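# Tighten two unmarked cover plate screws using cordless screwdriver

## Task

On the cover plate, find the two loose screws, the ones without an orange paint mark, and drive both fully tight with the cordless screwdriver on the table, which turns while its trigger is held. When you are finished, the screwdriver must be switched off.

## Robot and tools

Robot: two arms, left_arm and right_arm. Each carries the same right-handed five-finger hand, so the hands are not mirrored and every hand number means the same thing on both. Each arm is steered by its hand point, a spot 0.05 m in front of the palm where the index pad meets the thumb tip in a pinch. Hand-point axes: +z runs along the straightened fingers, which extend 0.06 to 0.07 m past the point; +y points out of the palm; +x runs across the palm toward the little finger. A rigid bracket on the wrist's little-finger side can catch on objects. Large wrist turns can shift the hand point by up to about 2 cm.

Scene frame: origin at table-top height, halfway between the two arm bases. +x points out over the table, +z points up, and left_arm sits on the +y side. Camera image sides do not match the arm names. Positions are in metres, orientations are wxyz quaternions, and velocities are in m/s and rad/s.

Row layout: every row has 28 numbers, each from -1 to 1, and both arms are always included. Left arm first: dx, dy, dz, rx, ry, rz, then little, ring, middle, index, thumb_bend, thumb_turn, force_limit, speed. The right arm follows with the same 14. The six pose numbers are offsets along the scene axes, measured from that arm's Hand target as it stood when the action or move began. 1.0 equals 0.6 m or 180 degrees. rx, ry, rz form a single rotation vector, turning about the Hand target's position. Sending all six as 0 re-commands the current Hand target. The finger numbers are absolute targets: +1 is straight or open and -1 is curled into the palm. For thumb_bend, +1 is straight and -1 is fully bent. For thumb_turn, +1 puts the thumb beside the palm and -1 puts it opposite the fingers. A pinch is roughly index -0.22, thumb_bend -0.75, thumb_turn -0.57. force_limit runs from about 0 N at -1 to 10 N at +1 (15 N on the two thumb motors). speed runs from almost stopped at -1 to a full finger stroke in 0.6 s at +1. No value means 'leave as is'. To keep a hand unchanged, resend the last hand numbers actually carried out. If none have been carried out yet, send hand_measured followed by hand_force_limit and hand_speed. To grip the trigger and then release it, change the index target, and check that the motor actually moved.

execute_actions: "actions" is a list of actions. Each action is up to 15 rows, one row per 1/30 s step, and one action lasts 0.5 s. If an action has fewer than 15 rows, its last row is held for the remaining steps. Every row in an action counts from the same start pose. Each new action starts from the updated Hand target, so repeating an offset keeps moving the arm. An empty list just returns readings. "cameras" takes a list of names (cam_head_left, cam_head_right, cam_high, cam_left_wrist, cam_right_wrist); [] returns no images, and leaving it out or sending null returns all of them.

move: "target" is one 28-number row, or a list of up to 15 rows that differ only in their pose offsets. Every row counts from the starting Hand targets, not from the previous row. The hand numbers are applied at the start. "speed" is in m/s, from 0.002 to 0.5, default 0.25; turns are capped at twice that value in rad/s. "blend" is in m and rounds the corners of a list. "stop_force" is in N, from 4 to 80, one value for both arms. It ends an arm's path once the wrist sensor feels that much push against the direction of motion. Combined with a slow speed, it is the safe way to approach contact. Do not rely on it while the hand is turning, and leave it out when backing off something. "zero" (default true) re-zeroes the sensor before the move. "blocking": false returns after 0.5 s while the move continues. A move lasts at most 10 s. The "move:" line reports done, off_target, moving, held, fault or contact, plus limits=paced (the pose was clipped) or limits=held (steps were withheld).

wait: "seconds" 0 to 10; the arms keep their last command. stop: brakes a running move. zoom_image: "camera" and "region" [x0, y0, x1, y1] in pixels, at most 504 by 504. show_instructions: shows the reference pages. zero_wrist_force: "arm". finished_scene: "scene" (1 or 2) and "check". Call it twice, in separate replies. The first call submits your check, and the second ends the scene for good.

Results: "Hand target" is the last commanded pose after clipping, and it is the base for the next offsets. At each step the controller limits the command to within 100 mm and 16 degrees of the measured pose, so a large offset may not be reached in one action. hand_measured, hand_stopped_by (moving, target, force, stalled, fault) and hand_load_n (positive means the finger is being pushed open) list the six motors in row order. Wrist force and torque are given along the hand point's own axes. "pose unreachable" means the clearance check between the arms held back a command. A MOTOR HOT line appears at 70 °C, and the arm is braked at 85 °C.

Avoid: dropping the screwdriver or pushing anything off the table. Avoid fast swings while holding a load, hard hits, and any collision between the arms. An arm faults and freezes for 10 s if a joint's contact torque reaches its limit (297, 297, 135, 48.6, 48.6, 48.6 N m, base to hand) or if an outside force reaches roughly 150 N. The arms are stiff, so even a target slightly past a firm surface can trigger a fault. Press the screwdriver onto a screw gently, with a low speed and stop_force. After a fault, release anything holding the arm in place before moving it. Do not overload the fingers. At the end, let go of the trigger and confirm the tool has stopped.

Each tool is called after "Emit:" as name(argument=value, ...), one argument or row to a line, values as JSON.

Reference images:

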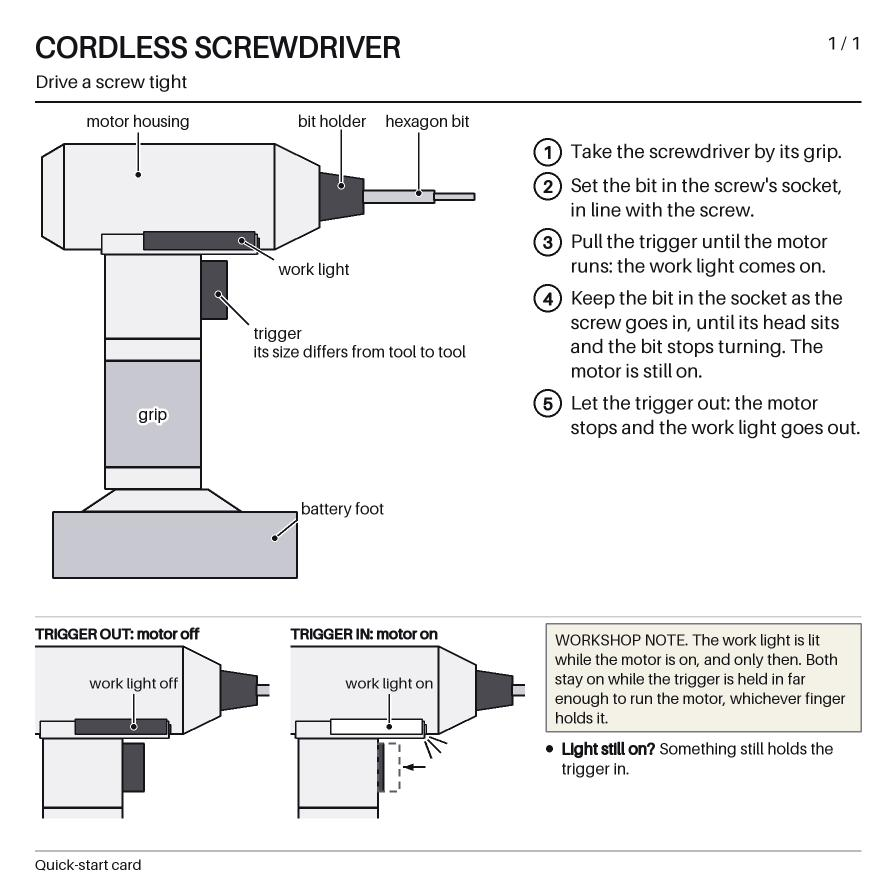

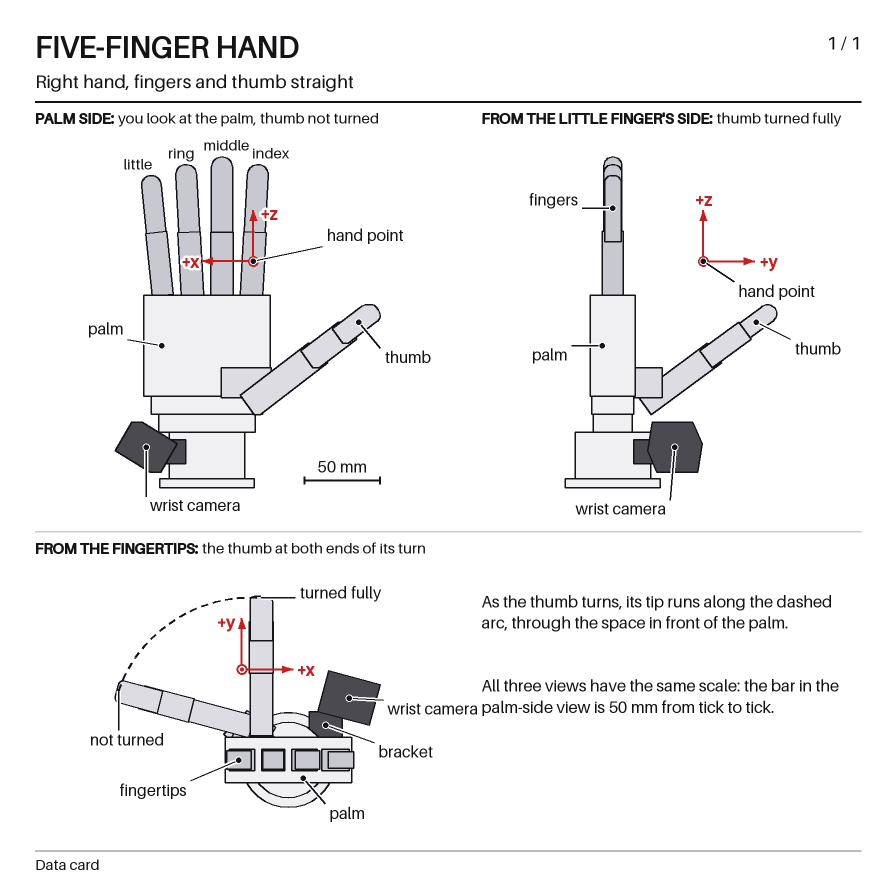

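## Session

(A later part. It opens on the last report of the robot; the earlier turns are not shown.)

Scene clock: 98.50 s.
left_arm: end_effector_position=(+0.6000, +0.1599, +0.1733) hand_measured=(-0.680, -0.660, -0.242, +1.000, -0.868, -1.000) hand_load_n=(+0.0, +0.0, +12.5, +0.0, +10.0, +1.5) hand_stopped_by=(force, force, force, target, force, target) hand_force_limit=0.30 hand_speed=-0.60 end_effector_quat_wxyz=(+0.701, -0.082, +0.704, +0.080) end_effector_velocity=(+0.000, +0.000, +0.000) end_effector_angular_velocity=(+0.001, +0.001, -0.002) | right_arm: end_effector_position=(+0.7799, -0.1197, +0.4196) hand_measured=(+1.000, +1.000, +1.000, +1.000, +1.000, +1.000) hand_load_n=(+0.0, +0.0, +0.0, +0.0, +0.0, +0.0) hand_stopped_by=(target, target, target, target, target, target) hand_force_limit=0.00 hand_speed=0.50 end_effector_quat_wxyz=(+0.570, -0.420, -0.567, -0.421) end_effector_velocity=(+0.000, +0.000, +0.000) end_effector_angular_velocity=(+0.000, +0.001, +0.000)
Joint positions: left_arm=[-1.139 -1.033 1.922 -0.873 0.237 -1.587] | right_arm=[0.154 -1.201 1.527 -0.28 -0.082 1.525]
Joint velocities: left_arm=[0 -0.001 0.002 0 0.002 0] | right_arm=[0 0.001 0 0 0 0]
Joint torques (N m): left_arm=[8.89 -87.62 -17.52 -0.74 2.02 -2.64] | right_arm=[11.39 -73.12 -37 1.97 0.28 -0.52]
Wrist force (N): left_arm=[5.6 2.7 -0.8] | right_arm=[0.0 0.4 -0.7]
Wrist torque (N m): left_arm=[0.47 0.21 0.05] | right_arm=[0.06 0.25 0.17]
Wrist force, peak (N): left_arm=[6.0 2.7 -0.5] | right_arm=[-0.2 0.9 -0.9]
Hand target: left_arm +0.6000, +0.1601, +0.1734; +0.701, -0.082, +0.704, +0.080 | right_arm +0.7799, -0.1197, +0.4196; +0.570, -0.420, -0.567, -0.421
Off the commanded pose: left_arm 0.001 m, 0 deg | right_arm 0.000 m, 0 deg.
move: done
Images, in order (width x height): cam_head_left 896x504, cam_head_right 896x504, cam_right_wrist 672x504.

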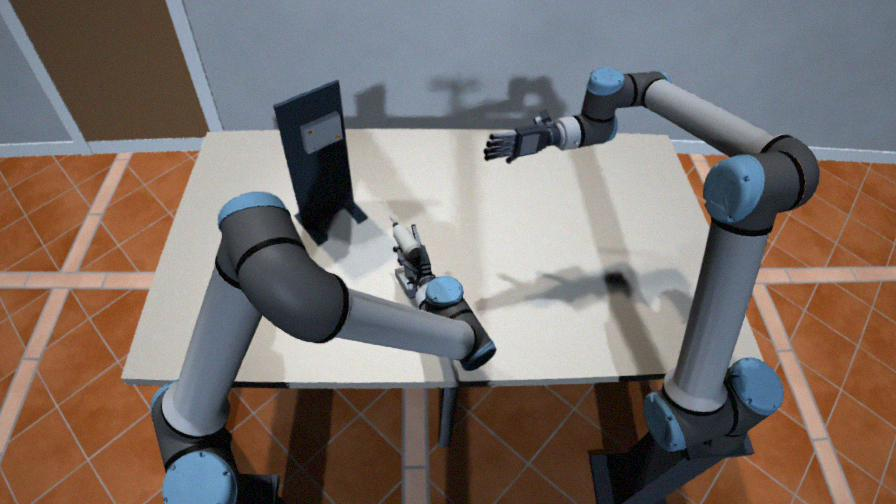

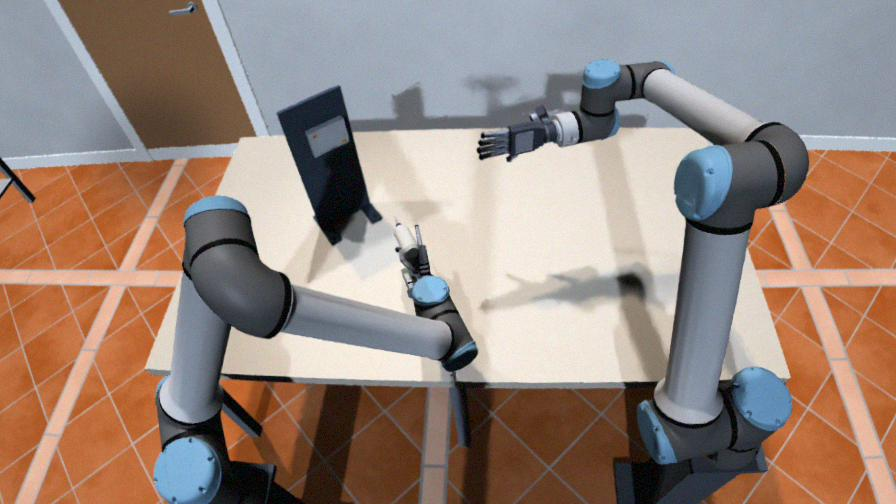

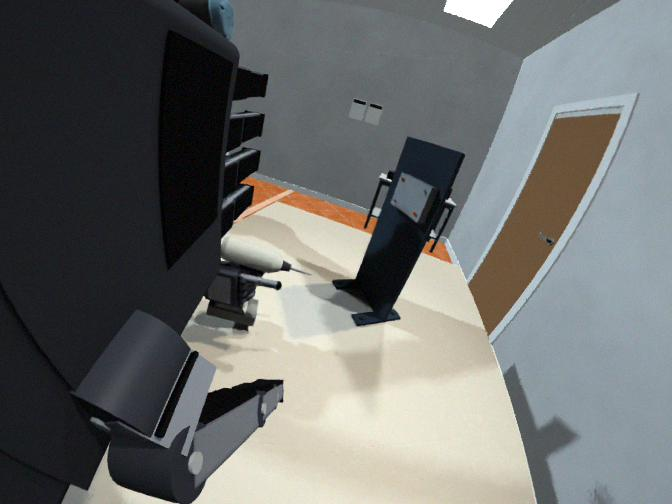

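Emit:
move(
  target=[0,0,-0.066,0,0,0,-0.95,-0.95,-0.95,1,-0.98,-1,0.3,-0.6,0,0,0,0,0,0,1,1,1,1,1,1,0,0.5],
  speed=0.025,
  cameras=["cam_head_right","cam_left_wrist","cam_right_wrist"],
)

Emit:
zoom_image(
  camera="cam_right_wrist",
  region=[180, 210, 360, 345],
)

Emit:
zoom_image(
  camera="cam_head_right",
  region=[340, 180, 460, 300],
)

Scene clock: 100.77 s.
left_arm: end_effector_position=(+0.6000, +0.1602, +0.1336) hand_measured=(-0.680, -0.660, -0.242, +1.000, -0.868, -1.000) hand_load_n=(+5.0, +0.5, +12.0, +0.0, +10.0, +2.5) hand_stopped_by=(force, force, force, target, force, target) hand_force_limit=0.30 hand_speed=-0.60 end_effector_quat_wxyz=(+0.701, -0.082, +0.704, +0.080) end_effector_velocity=(+0.000, +0.000, +0.001) end_effector_angular_velocity=(+0.000, +0.000, +0.000) | right_arm: end_effector_position=(+0.7799, -0.1197, +0.4196) hand_measured=(+1.000, +1.000, +1.000, +1.000, +1.000, +1.000) hand_load_n=(+0.0, +0.0, +0.0, +0.0, +0.5, +0.0) hand_stopped_by=(target, target, target, target, target, target) hand_force_limit=0.00 hand_speed=0.50 end_effector_quat_wxyz=(+0.570, -0.420, -0.567, -0.421) end_effector_velocity=(+0.000, +0.000, -0.001) end_effector_angular_velocity=(+0.000, +0.000, +0.000)
Joint positions: left_arm=[-1.138 -0.979 1.93 -0.937 0.237 -1.587] | right_arm=[0.154 -1.201 1.527 -0.28 -0.082 1.525]
Joint velocities: left_arm=[0 -0.001 0 0.001 0 0] | right_arm=[0 0.001 0 -0.001 0 0]
Joint torques (N m): left_arm=[8.73 -79.32 -10.3 1.37 -1.14 3.34] | right_arm=[11.83 -72.37 -36.56 1.86 0.23 -0.17]
Wrist force (N): left_arm=[-9.6 5.3 -0.6] | right_arm=[0.3 0.5 -0.7]
Wrist torque (N m): left_arm=[0.51 0.26 -0.37] | right_arm=[0.09 0.20 0.21]
Wrist force, peak (N): left_arm=[-10.8 5.7 -1.0] | right_arm=[0.3 0.7 -1.1]
Hand target: left_arm +0.6000, +0.1602, +0.1337; +0.701, -0.082, +0.704, +0.080 | right_arm +0.7799, -0.1197, +0.4196; +0.570, -0.420, -0.567, -0.421
Off the commanded pose: left_arm 0.000 m, 0 deg | right_arm 0.000 m, 0 deg.
move: done
Images, in order (width x height): cam_head_right 896x504, cam_left_wrist 672x504, cam_right_wrist 672x504.

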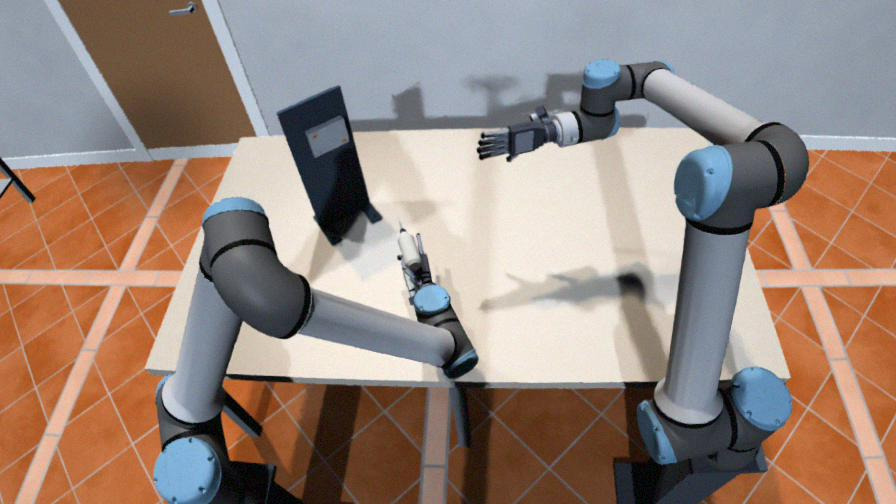

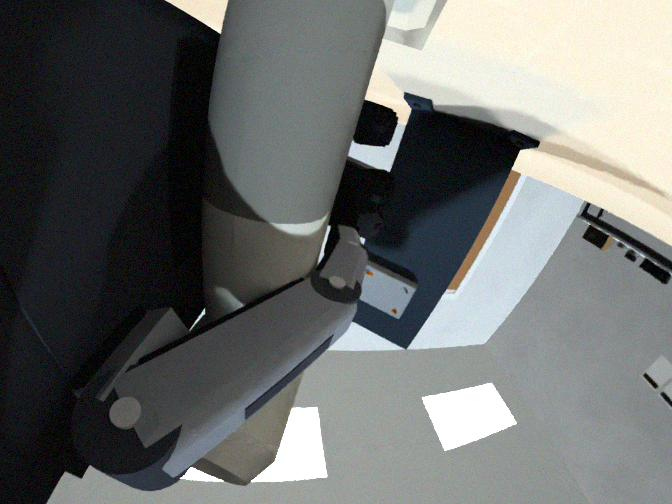

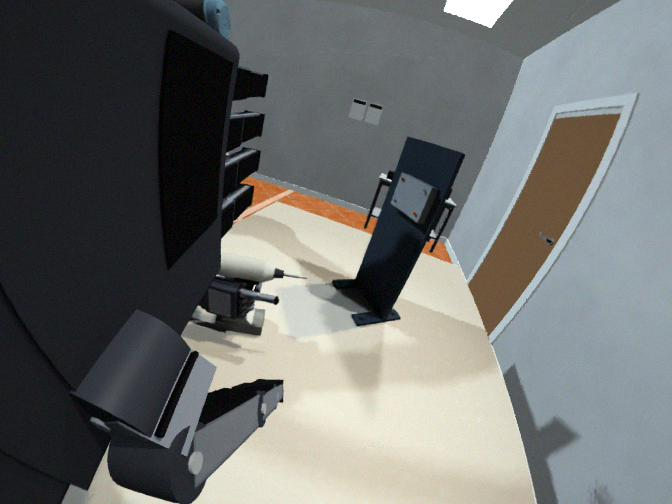

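Scaled by 2.800 from the camera's 672x504 image, which has a finer 960x720 frame.

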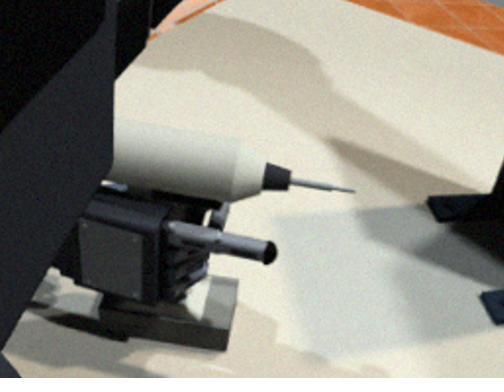

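Scaled by 4.200.

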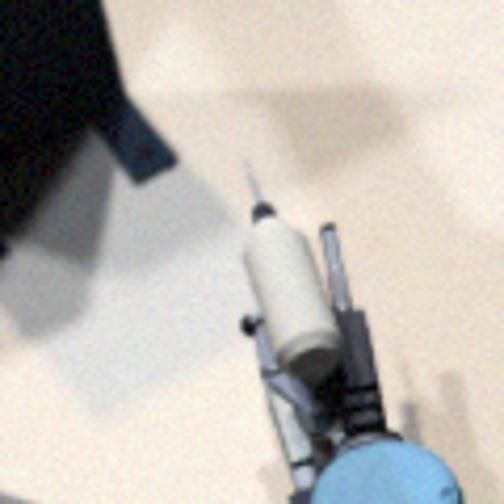

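Emit:
move(
  target=[0,0,0,0,0,0,0.9,0.9,0.9,1,0.95,-1,-0.5,-0.3,0,0,0,0,0,0,1,1,1,1,1,1,0,0.5],
  cameras=["cam_head_right","cam_left_wrist","cam_right_wrist"],
)

Emit:
zoom_image(
  camera="cam_right_wrist",
  region=[180, 210, 360, 345],
)

Emit:
zoom_image(
  camera="cam_head_right",
  region=[340, 180, 460, 300],
)

Scene clock: 103.97 s.
left_arm: end_effector_position=(+0.6000, +0.1602, +0.1337) hand_measured=(+0.900, +0.900, +0.900, +1.000, +0.950, -1.000) hand_load_n=(+0.0, +0.0, +0.0, +0.0, +0.0, -0.5) hand_stopped_by=(target, target, target, target, target, target) hand_force_limit=-0.50 hand_speed=-0.30 end_effector_quat_wxyz=(+0.701, -0.082, +0.704, +0.080) end_effector_velocity=(+0.000, -0.001, +0.000) end_effector_angular_velocity=(+0.000, +0.000, -0.002) | right_arm: end_effector_position=(+0.7799, -0.1197, +0.4196) hand_measured=(+1.000, +1.000, +1.000, +1.000, +1.000, +1.000) hand_load_n=(+0.0, +0.0, +0.0, +0.0, +0.0, +0.0) hand_stopped_by=(target, target, target, target, target, target) hand_force_limit=0.00 hand_speed=0.50 end_effector_quat_wxyz=(+0.570, -0.420, -0.567, -0.421) end_effector_velocity=(+0.000, +0.000, +0.000) end_effector_angular_velocity=(+0.000, +0.000, +0.000)
Joint positions: left_arm=[-1.138 -0.979 1.93 -0.936 0.237 -1.587] | right_arm=[0.154 -1.201 1.527 -0.28 -0.082 1.525]
Joint velocities: left_arm=[-0.001 0 0 0 0.001 0] | right_arm=[0 0 0 0 0 0]
Joint torques (N m): left_arm=[6 -82.96 -22.73 -2.03 1.9 -0.22] | right_arm=[11.2 -71.6 -37.14 1.87 0.36 -0.45]
Wrist force (N): left_arm=[-1.6 1.2 -0.7] | right_arm=[0.0 0.6 -0.6]
Wrist torque (N m): left_arm=[0.36 0.40 -0.19] | right_arm=[0.08 0.25 0.18]
Wrist force, peak (N): left_arm=[-7.3 5.0 0.6] | right_arm=[0.4 0.7 -1.1]
Hand target: left_arm +0.6000, +0.1602, +0.1337; +0.701, -0.082, +0.704, +0.080 | right_arm +0.7799, -0.1197, +0.4196; +0.570, -0.420, -0.567, -0.421
Off the commanded pose: left_arm 0.000 m, 0 deg | right_arm 0.000 m, 0 deg.
move: done
Images, in order (width x height): cam_head_right 896x504, cam_left_wrist 672x504, cam_right_wrist 672x504.

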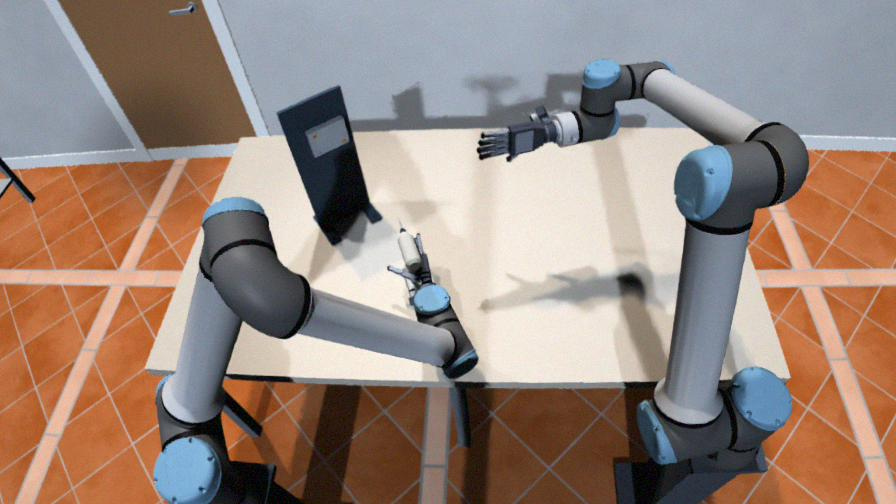

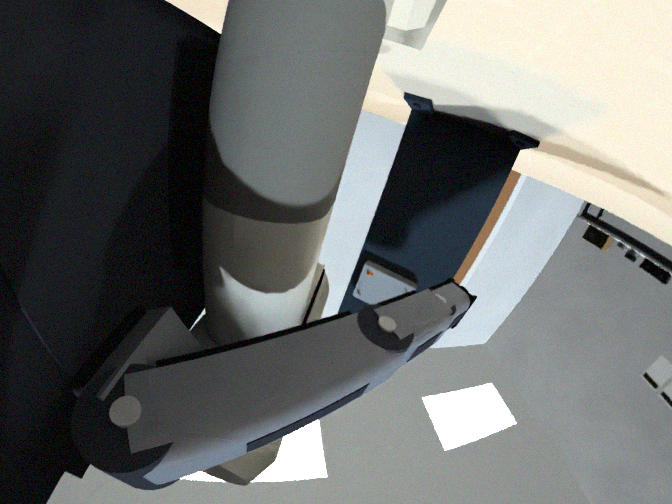

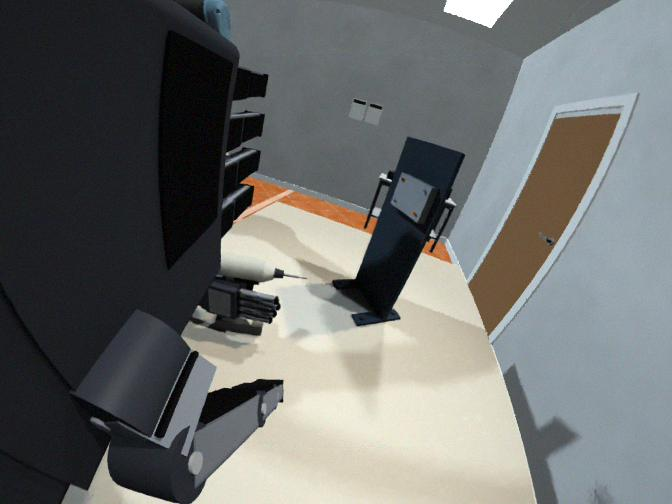

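Scaled by 2.800 from the camera's 672x504 image, which has a finer 960x720 frame.

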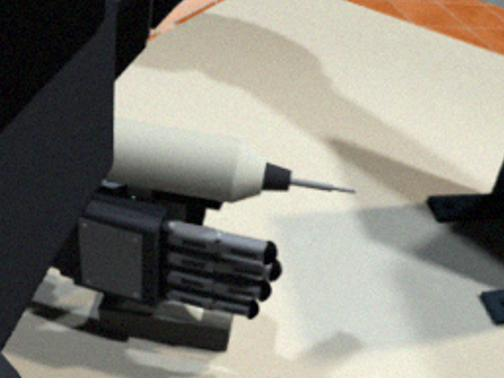

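Scaled by 4.200.

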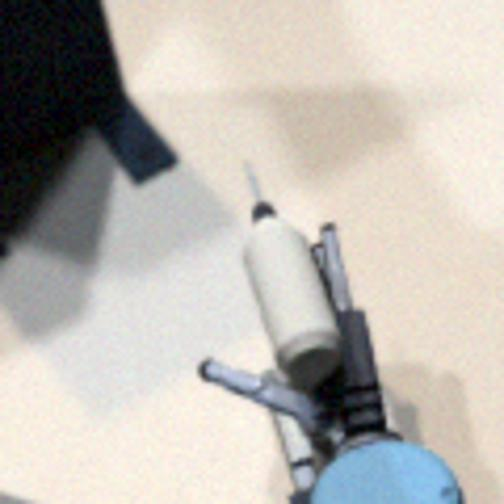

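Emit:
move(
  target=[
    [-0.03,-0.02,0,0,0,0,0.9,0.9,0.9,1,0.95,-1,-0.5,-0.3,0,0,0,0,0,0,1,1,1,1,1,1,0,0.5],
    [-0.21,-0.06,0,0,0,0,0.9,0.9,0.9,1,0.95,-1,-0.5,-0.3,0,0,0,0,0,0,1,1,1,1,1,1,0,0.5],
  ],
  speed=0.06,
  blend=[0.01,0],
  cameras=["cam_head_right","cam_left_wrist"],
)

Scene clock: 106.83 s.
left_arm: end_effector_position=(+0.4738, +0.1243, +0.1338) hand_measured=(+0.900, +0.900, +0.900, +1.000, +0.950, -1.000) hand_load_n=(+0.0, +0.0, +0.0, +0.0, +0.0, -0.5) hand_stopped_by=(target, target, target, target, target, target) hand_force_limit=-0.50 hand_speed=-0.30 end_effector_quat_wxyz=(+0.702, -0.082, +0.703, +0.080) end_effector_velocity=(+0.000, -0.001, +0.000) end_effector_angular_velocity=(-0.001, +0.000, -0.001) | right_arm: end_effector_position=(+0.7799, -0.1197, +0.4196) hand_measured=(+1.000, +1.000, +1.000, +1.000, +1.000, +1.000) hand_load_n=(+0.0, +0.0, +0.0, +0.0, +0.0, +0.0) hand_stopped_by=(target, target, target, target, target, target) hand_force_limit=0.00 hand_speed=0.50 end_effector_quat_wxyz=(+0.570, -0.420, -0.567, -0.421) end_effector_velocity=(+0.000, +0.000, +0.000) end_effector_angular_velocity=(+0.000, -0.001, +0.000)
Joint positions: left_arm=[-1.34 -1.017 2.009 -0.911 0.035 -1.654] | right_arm=[0.154 -1.201 1.527 -0.28 -0.082 1.525]
Joint velocities: left_arm=[-0.001 0 0 -0.005 0 0.003] | right_arm=[0 0 0 -0.001 0 0]
Joint torques (N m): left_arm=[6.54 -44.03 -31.44 -3.3 1.99 3.27] | right_arm=[11.97 -71.38 -37.13 1.85 0.21 -0.39]
Wrist force (N): left_arm=[-2.1 2.4 -0.5] | right_arm=[0.4 0.3 -0.4]
Wrist torque (N m): left_arm=[0.41 0.43 -0.14] | right_arm=[0.02 0.19 0.20]
Wrist force, peak (N): left_arm=[-2.0 3.0 -0.7] | right_arm=[-0.3 0.5 -1.1]
Hand target: left_arm +0.4738, +0.1243, +0.1338; +0.701, -0.082, +0.704, +0.080 | right_arm +0.7799, -0.1197, +0.4196; +0.570, -0.420, -0.567, -0.421
Off the commanded pose: left_arm 0.000 m, 0 deg | right_arm 0.000 m, 0 deg.
move: done
Images, in order (width x height): cam_head_right 896x504, cam_left_wrist 672x504.

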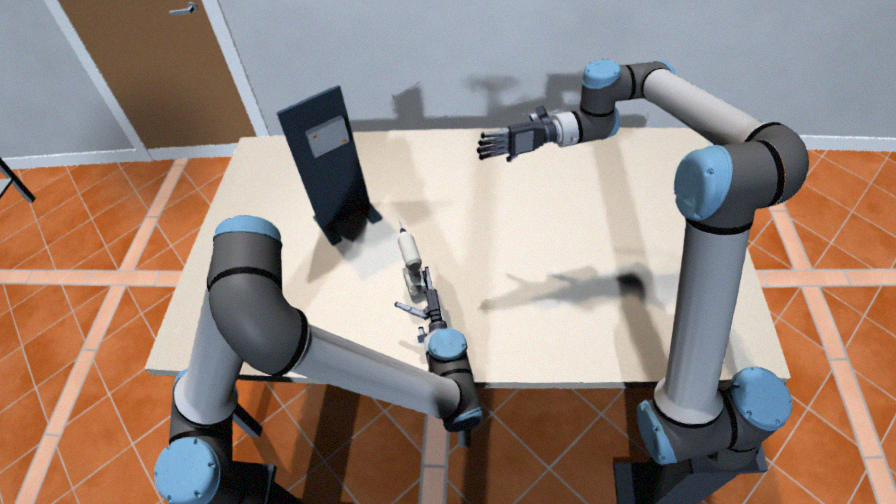

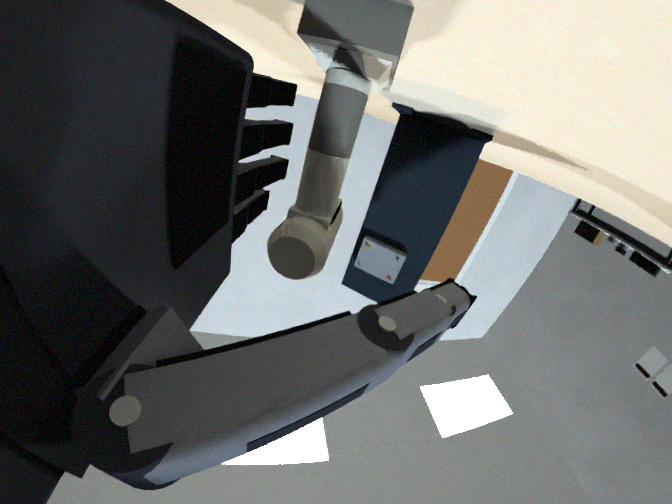

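Emit:
move(
  target=[
    [-0.02,0,0.3,0,0,0,0.9,0.9,0.9,1,0.95,-1,-0.5,-0.3,0,0,0,0,0,0,1,1,1,1,1,1,0,0.5],
    [0.04,0.16,0.3,0,0,-0.35,0.9,0.9,0.9,1,0.95,-1,-0.5,-0.3,0,0,0,0,0,0,1,1,1,1,1,1,0,0.5],
  ],
  speed=[0.2,0.2],
  blend=[0.02,0],
  cameras=["cam_head_right","cam_left_wrist","cam_high"],
)

Scene clock: 111.63 s.
left_arm: end_effector_position=(+0.4989, +0.2199, +0.3147) hand_measured=(+0.900, +0.900, +0.900, +1.000, +0.950, -1.000) hand_load_n=(+0.0, +0.0, +0.0, +0.0, +0.0, +0.0) hand_stopped_by=(target, target, target, target, target, target) hand_force_limit=-0.50 hand_speed=-0.30 end_effector_quat_wxyz=(+0.640, +0.298, +0.643, -0.298) end_effector_velocity=(-0.001, -0.001, +0.000) end_effector_angular_velocity=(-0.001, +0.000, -0.004) | right_arm: end_effector_position=(+0.7799, -0.1197, +0.4196) hand_measured=(+1.000, +1.000, +1.000, +1.000, +1.000, +1.000) hand_load_n=(+0.0, +0.0, +0.0, +0.0, +0.0, +0.0) hand_stopped_by=(target, target, target, target, target, target) hand_force_limit=0.00 hand_speed=0.50 end_effector_quat_wxyz=(+0.570, -0.420, -0.567, -0.421) end_effector_velocity=(+0.000, +0.000, +0.000) end_effector_angular_velocity=(+0.000, -0.001, +0.000)
Joint positions: left_arm=[-0.889 -1.625 2.371 -0.742 1.586 -1.572] | right_arm=[0.154 -1.201 1.527 -0.28 -0.082 1.525]
Joint velocities: left_arm=[0 0 0 0 0.005 -0.001] | right_arm=[0 0 0 -0.001 0 0]
Joint torques (N m): left_arm=[10.83 -33.05 -28.64 -4.94 2.76 2.79] | right_arm=[12.05 -71.91 -37.39 1.85 0.26 -0.36]
Wrist force (N): left_arm=[-1.8 2.7 -0.4] | right_arm=[-0.1 0.5 -0.7]
Wrist torque (N m): left_arm=[0.47 0.40 -0.15] | right_arm=[0.08 0.27 0.18]
Wrist force, peak (N): left_arm=[-3.6 2.4 -0.8] | right_arm=[0.2 1.1 -0.6]
Hand target: left_arm +0.4989, +0.2200, +0.3147; +0.640, +0.298, +0.643, -0.298 | right_arm +0.7799, -0.1197, +0.4196; +0.570, -0.420, -0.567, -0.421
Off the commanded pose: left_arm 0.002 m, 0 deg | right_arm 0.000 m, 0 deg.
move: done
Images, in order (width x height): cam_head_right 896x504, cam_high 896x504, cam_left_wrist 672x504.

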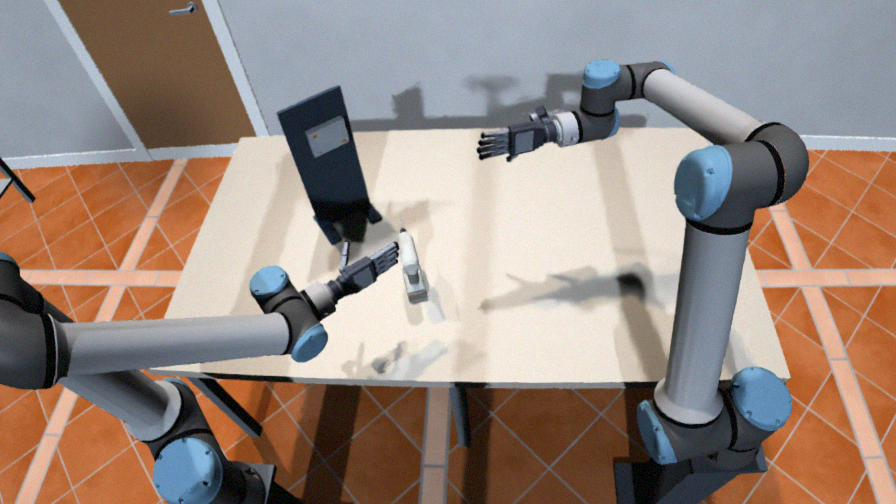

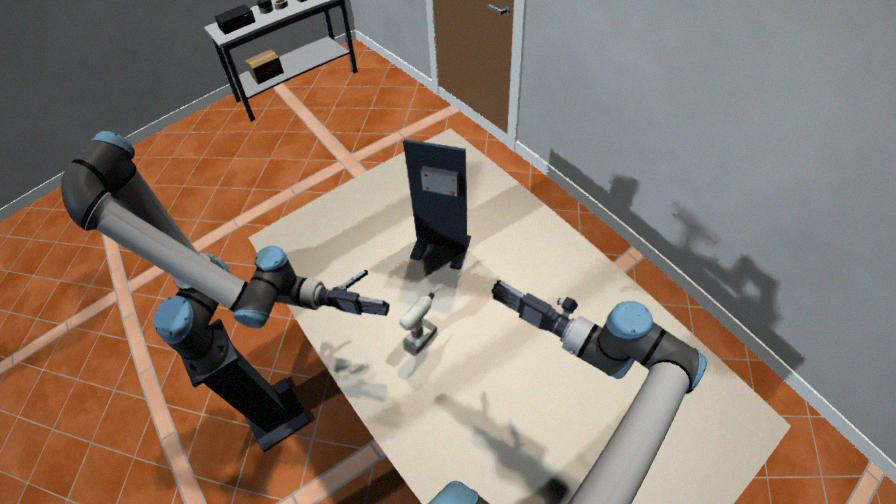

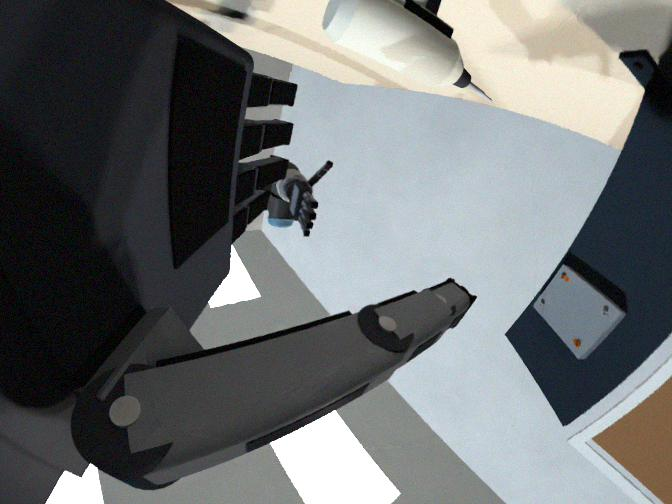

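Emit:
zoom_image(
  camera="cam_head_right",
  region=[340, 215, 460, 315],
)

Emit:
zoom_image(
  camera="cam_high",
  region=[340, 240, 480, 360],
)

Emit:
zoom_image(
  camera="cam_right_wrist",
  region=[180, 200, 380, 350],
)

Scaled by 4.200.

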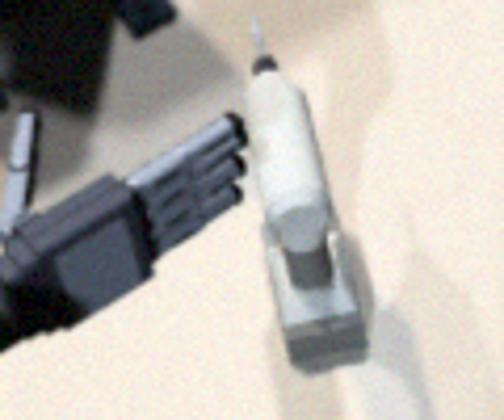

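Scaled by 3.600.

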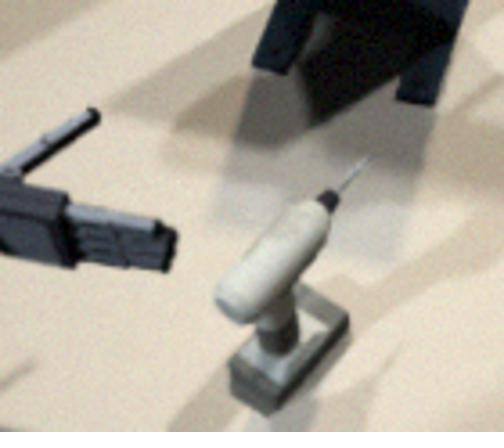

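This scene's latest camera images include none from cam_right_wrist. They are from: cam_head_right, cam_high, cam_left_wrist. cam_right_wrist's image comes with the result of a call that names it in "cameras".

Emit:
move(
  target=[
    [0.02,0,-0.298,0,0,0,0.9,0.9,0.9,1,0.95,-1,-0.5,-0.3,0,0,0,0,0,0,1,1,1,1,1,1,0,0.5],
  ],
  speed=0.12,
  cameras=["cam_head_right","cam_left_wrist","cam_right_wrist"],
)

Emit:
zoom_image(
  camera="cam_head_right",
  region=[340, 215, 460, 315],
)

Emit:
zoom_image(
  camera="cam_right_wrist",
  region=[180, 200, 380, 350],
)

Scene clock: 114.27 s.
left_arm: end_effector_position=(+0.5106, +0.2204, +0.1356) hand_measured=(+0.900, +0.900, +0.900, +1.000, +0.950, -1.000) hand_load_n=(+0.0, +0.0, +0.0, +0.0, +0.0, +0.0) hand_stopped_by=(target, target, target, target, target, target) hand_force_limit=-0.50 hand_speed=-0.30 end_effector_quat_wxyz=(+0.640, +0.298, +0.643, -0.298) end_effector_velocity=(+0.001, +0.000, +0.001) end_effector_angular_velocity=(+0.000, -0.003, +0.001) | right_arm: end_effector_position=(+0.7799, -0.1197, +0.4196) hand_measured=(+1.000, +1.000, +1.000, +1.000, +1.000, +1.000) hand_load_n=(+0.0, +0.0, +0.0, +0.0, +0.0, +0.0) hand_stopped_by=(target, target, target, target, target, target) hand_force_limit=0.00 hand_speed=0.50 end_effector_quat_wxyz=(+0.570, -0.420, -0.567, -0.421) end_effector_velocity=(+0.000, +0.000, +0.000) end_effector_angular_velocity=(+0.000, -0.001, +0.000)
Joint positions: left_arm=[-0.866 -1.243 2.455 -1.208 1.609 -1.572] | right_arm=[0.154 -1.201 1.527 -0.28 -0.082 1.525]
Joint velocities: left_arm=[0 0 -0.001 -0.001 -0.001 0.002] | right_arm=[0 0 0 0 0 0]
Joint torques (N m): left_arm=[-11.3 -27.5 -32.31 -2.15 -0.9 4.16] | right_arm=[11.08 -72.14 -37.96 2.05 0.12 -0.4]
Wrist force (N): left_arm=[-1.9 2.6 -0.5] | right_arm=[-0.1 0.6 -0.6]
Wrist torque (N m): left_arm=[0.45 0.41 -0.14] | right_arm=[0.08 0.27 0.18]
Wrist force, peak (N): left_arm=[-3.3 2.8 -0.5] | right_arm=[-0.1 0.4 -1.0]
Hand target: left_arm +0.5107, +0.2203, +0.1356; +0.640, +0.298, +0.643, -0.298 | right_arm +0.7799, -0.1197, +0.4196; +0.570, -0.420, -0.567, -0.421
Off the commanded pose: left_arm 0.001 m, 0 deg | right_arm 0.000 m, 0 deg.
move: done
Images, in order (width x height): cam_head_right 896x504, cam_left_wrist 672x504, cam_right_wrist 672x504.

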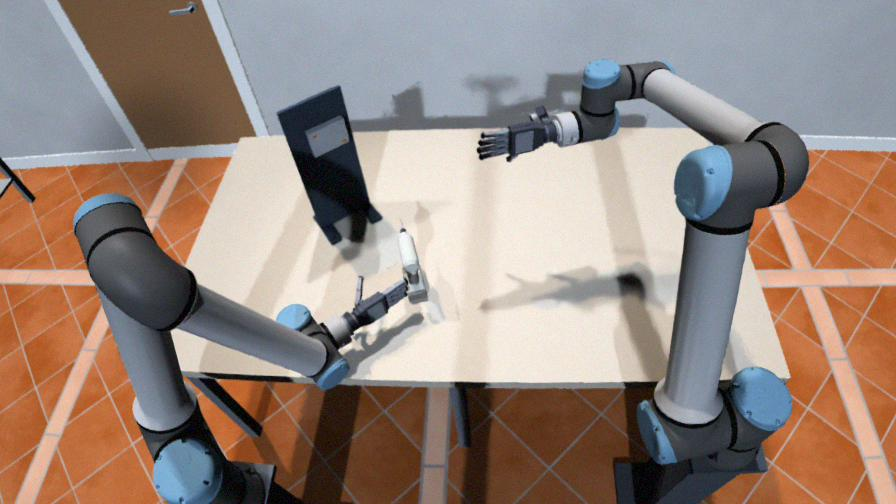

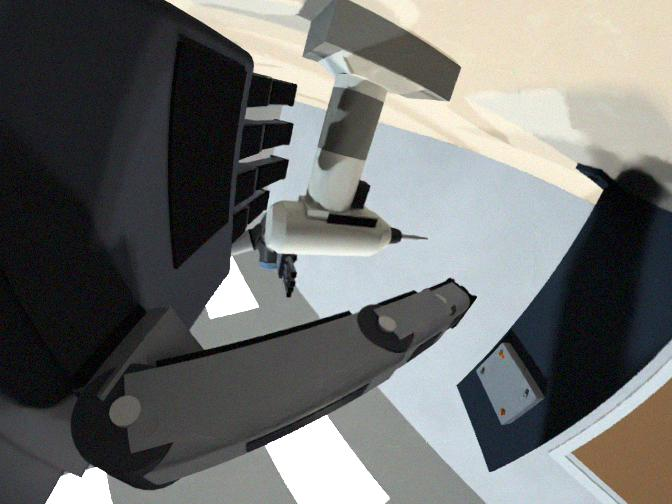

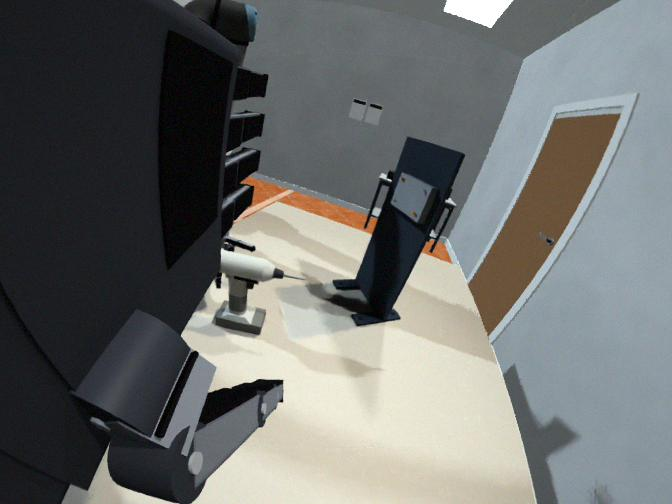

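Scaled by 4.200.

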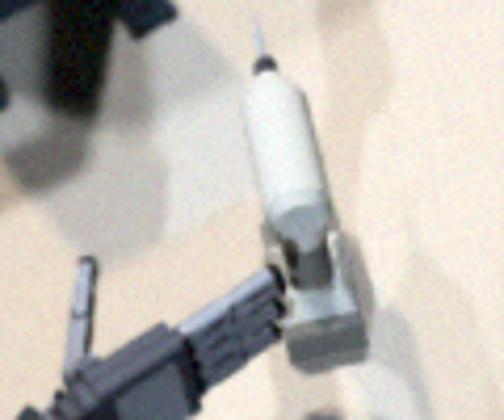

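Scaled by 2.520 from the camera's 672x504 image, which has a finer 960x720 frame.

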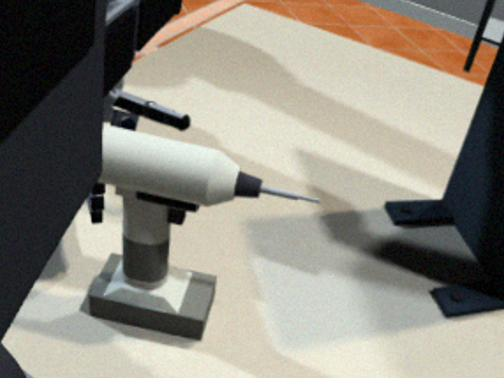

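Emit:
zoom_image(
  camera="cam_left_wrist",
  region=[220, 0, 500, 280],
)

Scaled by 1.800 from the camera's 672x504 image, which has a finer 960x720 frame.

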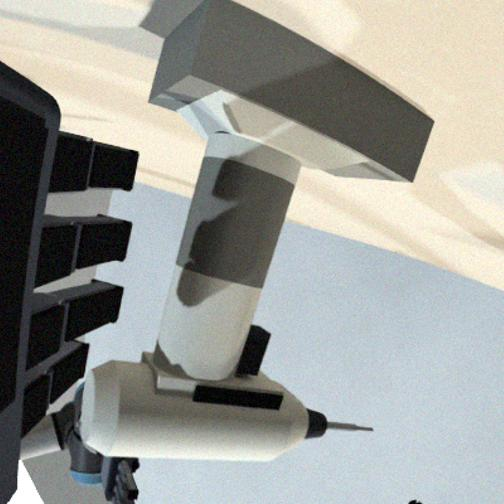

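Emit:
move(
  target=[0.0536,-0.0638,0,0,0,0,0.9,0.9,0.9,1,0.95,-1,-0.5,-0.3,0,0,0,0,0,0,1,1,1,1,1,1,0,0.5],
  speed=0.05,
  cameras=["cam_head_right","cam_left_wrist"],
)

Emit:
zoom_image(
  camera="cam_head_right",
  region=[340, 215, 460, 315],
)

Scene clock: 116.10 s.
left_arm: end_effector_position=(+0.5428, +0.1818, +0.1354) hand_measured=(+0.900, +0.900, +0.900, +1.000, +0.950, -1.000) hand_load_n=(+0.0, +0.0, +0.0, +0.0, +0.0, -0.5) hand_stopped_by=(target, target, target, target, target, target) hand_force_limit=-0.50 hand_speed=-0.30 end_effector_quat_wxyz=(+0.640, +0.298, +0.643, -0.298) end_effector_velocity=(-0.001, +0.002, +0.000) end_effector_angular_velocity=(+0.001, +0.000, +0.000) | right_arm: end_effector_position=(+0.7799, -0.1197, +0.4196) hand_measured=(+1.000, +1.000, +1.000, +1.000, +1.000, +1.000) hand_load_n=(+0.0, +0.0, +0.0, +0.0, +0.0, +0.0) hand_stopped_by=(target, target, target, target, target, target) hand_force_limit=0.00 hand_speed=0.50 end_effector_quat_wxyz=(+0.570, -0.420, -0.567, -0.421) end_effector_velocity=(+0.000, +0.000, +0.000) end_effector_angular_velocity=(+0.000, +0.002, +0.000)
Joint positions: left_arm=[-0.871 -1.198 2.365 -1.164 1.604 -1.572] | right_arm=[0.154 -1.201 1.527 -0.28 -0.082 1.525]
Joint velocities: left_arm=[0 -0.001 0.004 -0.002 0 0.001] | right_arm=[0 0 0 0.002 0 0]
Joint torques (N m): left_arm=[-5.73 -64.39 -6.52 -5.44 -0.87 1.75] | right_arm=[12.34 -72.24 -38.13 1.86 0.19 -0.37]
Wrist force (N): left_arm=[-1.8 3.0 -0.9] | right_arm=[-0.1 0.5 -0.6]
Wrist torque (N m): left_arm=[0.52 0.41 -0.12] | right_arm=[0.06 0.27 0.17]
Wrist force, peak (N): left_arm=[-1.7 2.9 -1.5] | right_arm=[0.5 0.6 -0.9]
Hand target: left_arm +0.5428, +0.1819, +0.1355; +0.640, +0.298, +0.643, -0.298 | right_arm +0.7799, -0.1197, +0.4196; +0.570, -0.420, -0.567, -0.421
Off the commanded pose: left_arm 0.000 m, 0 deg | right_arm 0.000 m, 0 deg.
move: done
Images, in order (width x height): cam_head_right 896x504, cam_left_wrist 672x504.

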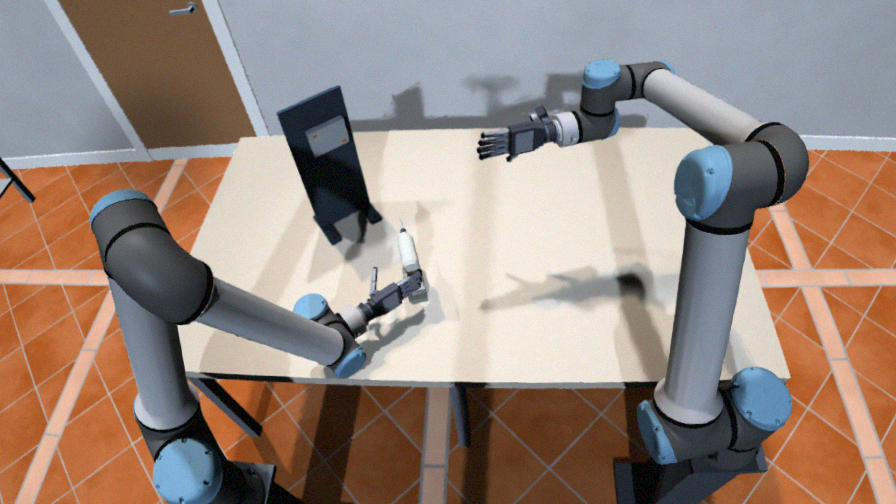

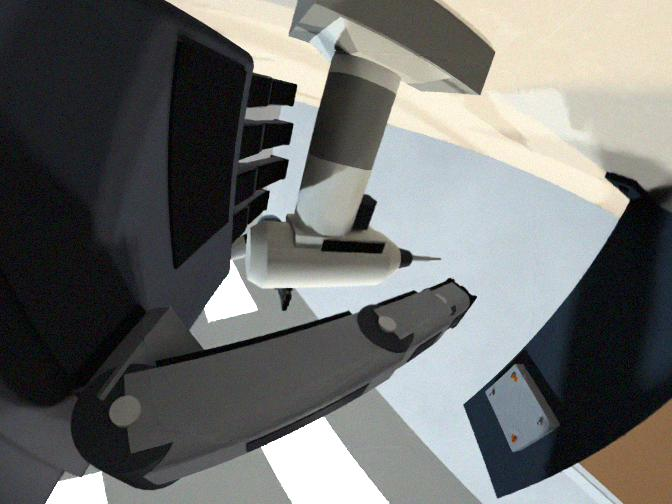

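Scaled by 4.200.

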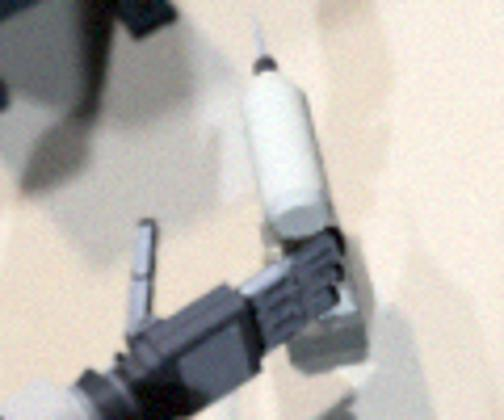

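Emit:
move(
  target=[0.0482,-0.0574,0,0,0,0,0.9,0.9,0.9,1,0.95,-1,-0.5,-0.3,0,0,0,0,0,0,1,1,1,1,1,1,0,0.5],
  speed=0.04,
  stop_force=6,
  cameras=["cam_head_right","cam_left_wrist"],
)

Emit:
zoom_image(
  camera="cam_head_right",
  region=[340, 215, 460, 315],
)

Scene clock: 118.47 s.
left_arm: end_effector_position=(+0.5716, +0.1474, +0.1354) hand_measured=(+0.900, +0.900, +0.900, +1.000, +0.950, -1.000) hand_load_n=(+0.0, +0.0, +0.0, +0.0, +0.0, +0.0) hand_stopped_by=(target, target, target, target, target, target) hand_force_limit=-0.50 hand_speed=-0.30 end_effector_quat_wxyz=(+0.640, +0.298, +0.643, -0.298) end_effector_velocity=(+0.000, +0.000, +0.001) end_effector_angular_velocity=(-0.001, -0.001, +0.000) | right_arm: end_effector_position=(+0.7799, -0.1197, +0.4196) hand_measured=(+1.000, +1.000, +1.000, +1.000, +1.000, +1.000) hand_load_n=(+0.0, +0.0, +0.0, +0.0, +0.0, +0.0) hand_stopped_by=(target, target, target, target, target, target) hand_force_limit=0.00 hand_speed=0.50 end_effector_quat_wxyz=(+0.570, -0.420, -0.567, -0.421) end_effector_velocity=(+0.000, +0.000, +0.000) end_effector_angular_velocity=(+0.000, +0.000, +0.000)
Joint positions: left_arm=[-0.874 -1.157 2.284 -1.123 1.601 -1.572] | right_arm=[0.154 -1.201 1.527 -0.28 -0.082 1.525]
Joint velocities: left_arm=[0.001 0 0 -0.001 0 0] | right_arm=[0 0 0 0.001 0 0]
Joint torques (N m): left_arm=[3.22 -66.91 -8.08 -4.88 1.06 -2.29] | right_arm=[11.5 -72.29 -38.12 1.95 0.22 -0.34]
Wrist force (N): left_arm=[-1.6 2.7 -0.5] | right_arm=[-0.1 0.5 -0.7]
Wrist torque (N m): left_arm=[0.46 0.36 -0.12] | right_arm=[0.07 0.27 0.17]
Wrist force, peak (N): left_arm=[-1.9 3.3 -0.7] | right_arm=[-0.1 0.6 -1.0]
Hand target: left_arm +0.5716, +0.1475, +0.1354; +0.640, +0.298, +0.643, -0.298 | right_arm +0.7799, -0.1197, +0.4196; +0.570, -0.420, -0.567, -0.421
Off the commanded pose: left_arm 0.000 m, 0 deg | right_arm 0.000 m, 0 deg.
move: done
Images, in order (width x height): cam_head_right 896x504, cam_left_wrist 672x504.

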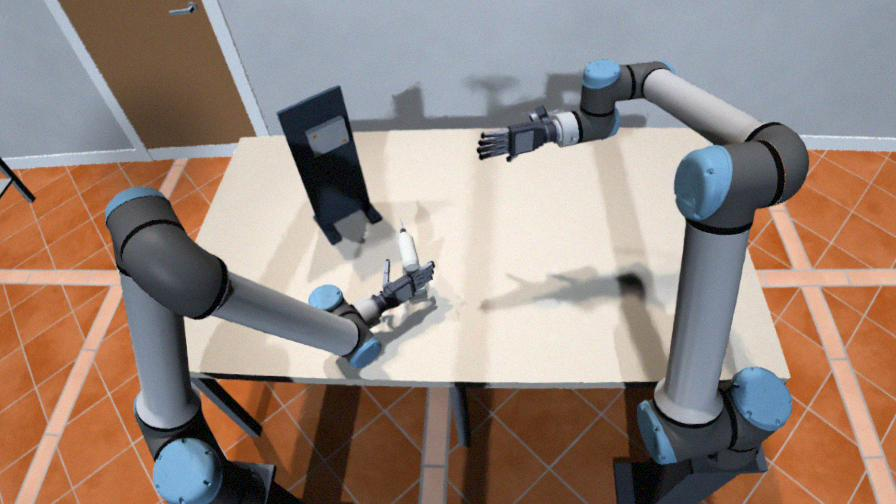

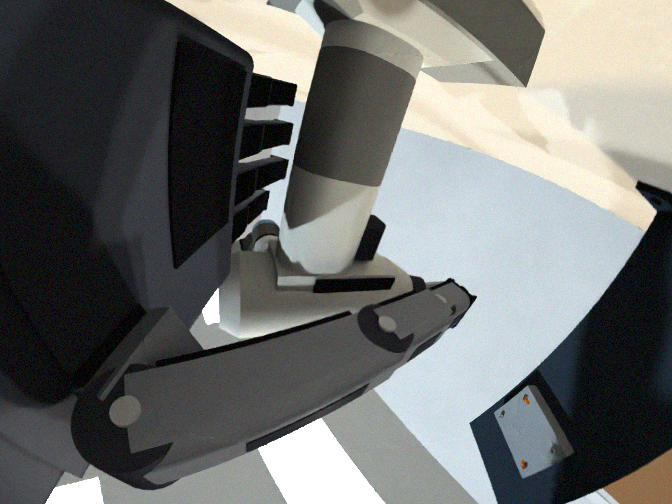

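Scaled by 4.200.

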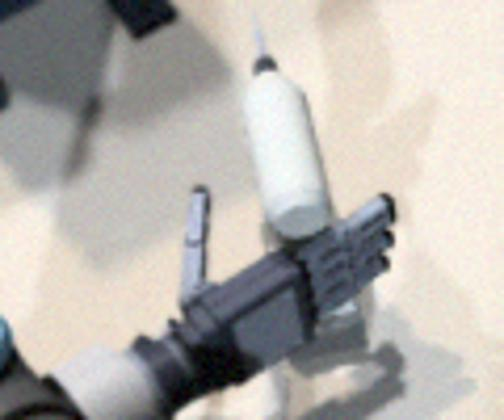

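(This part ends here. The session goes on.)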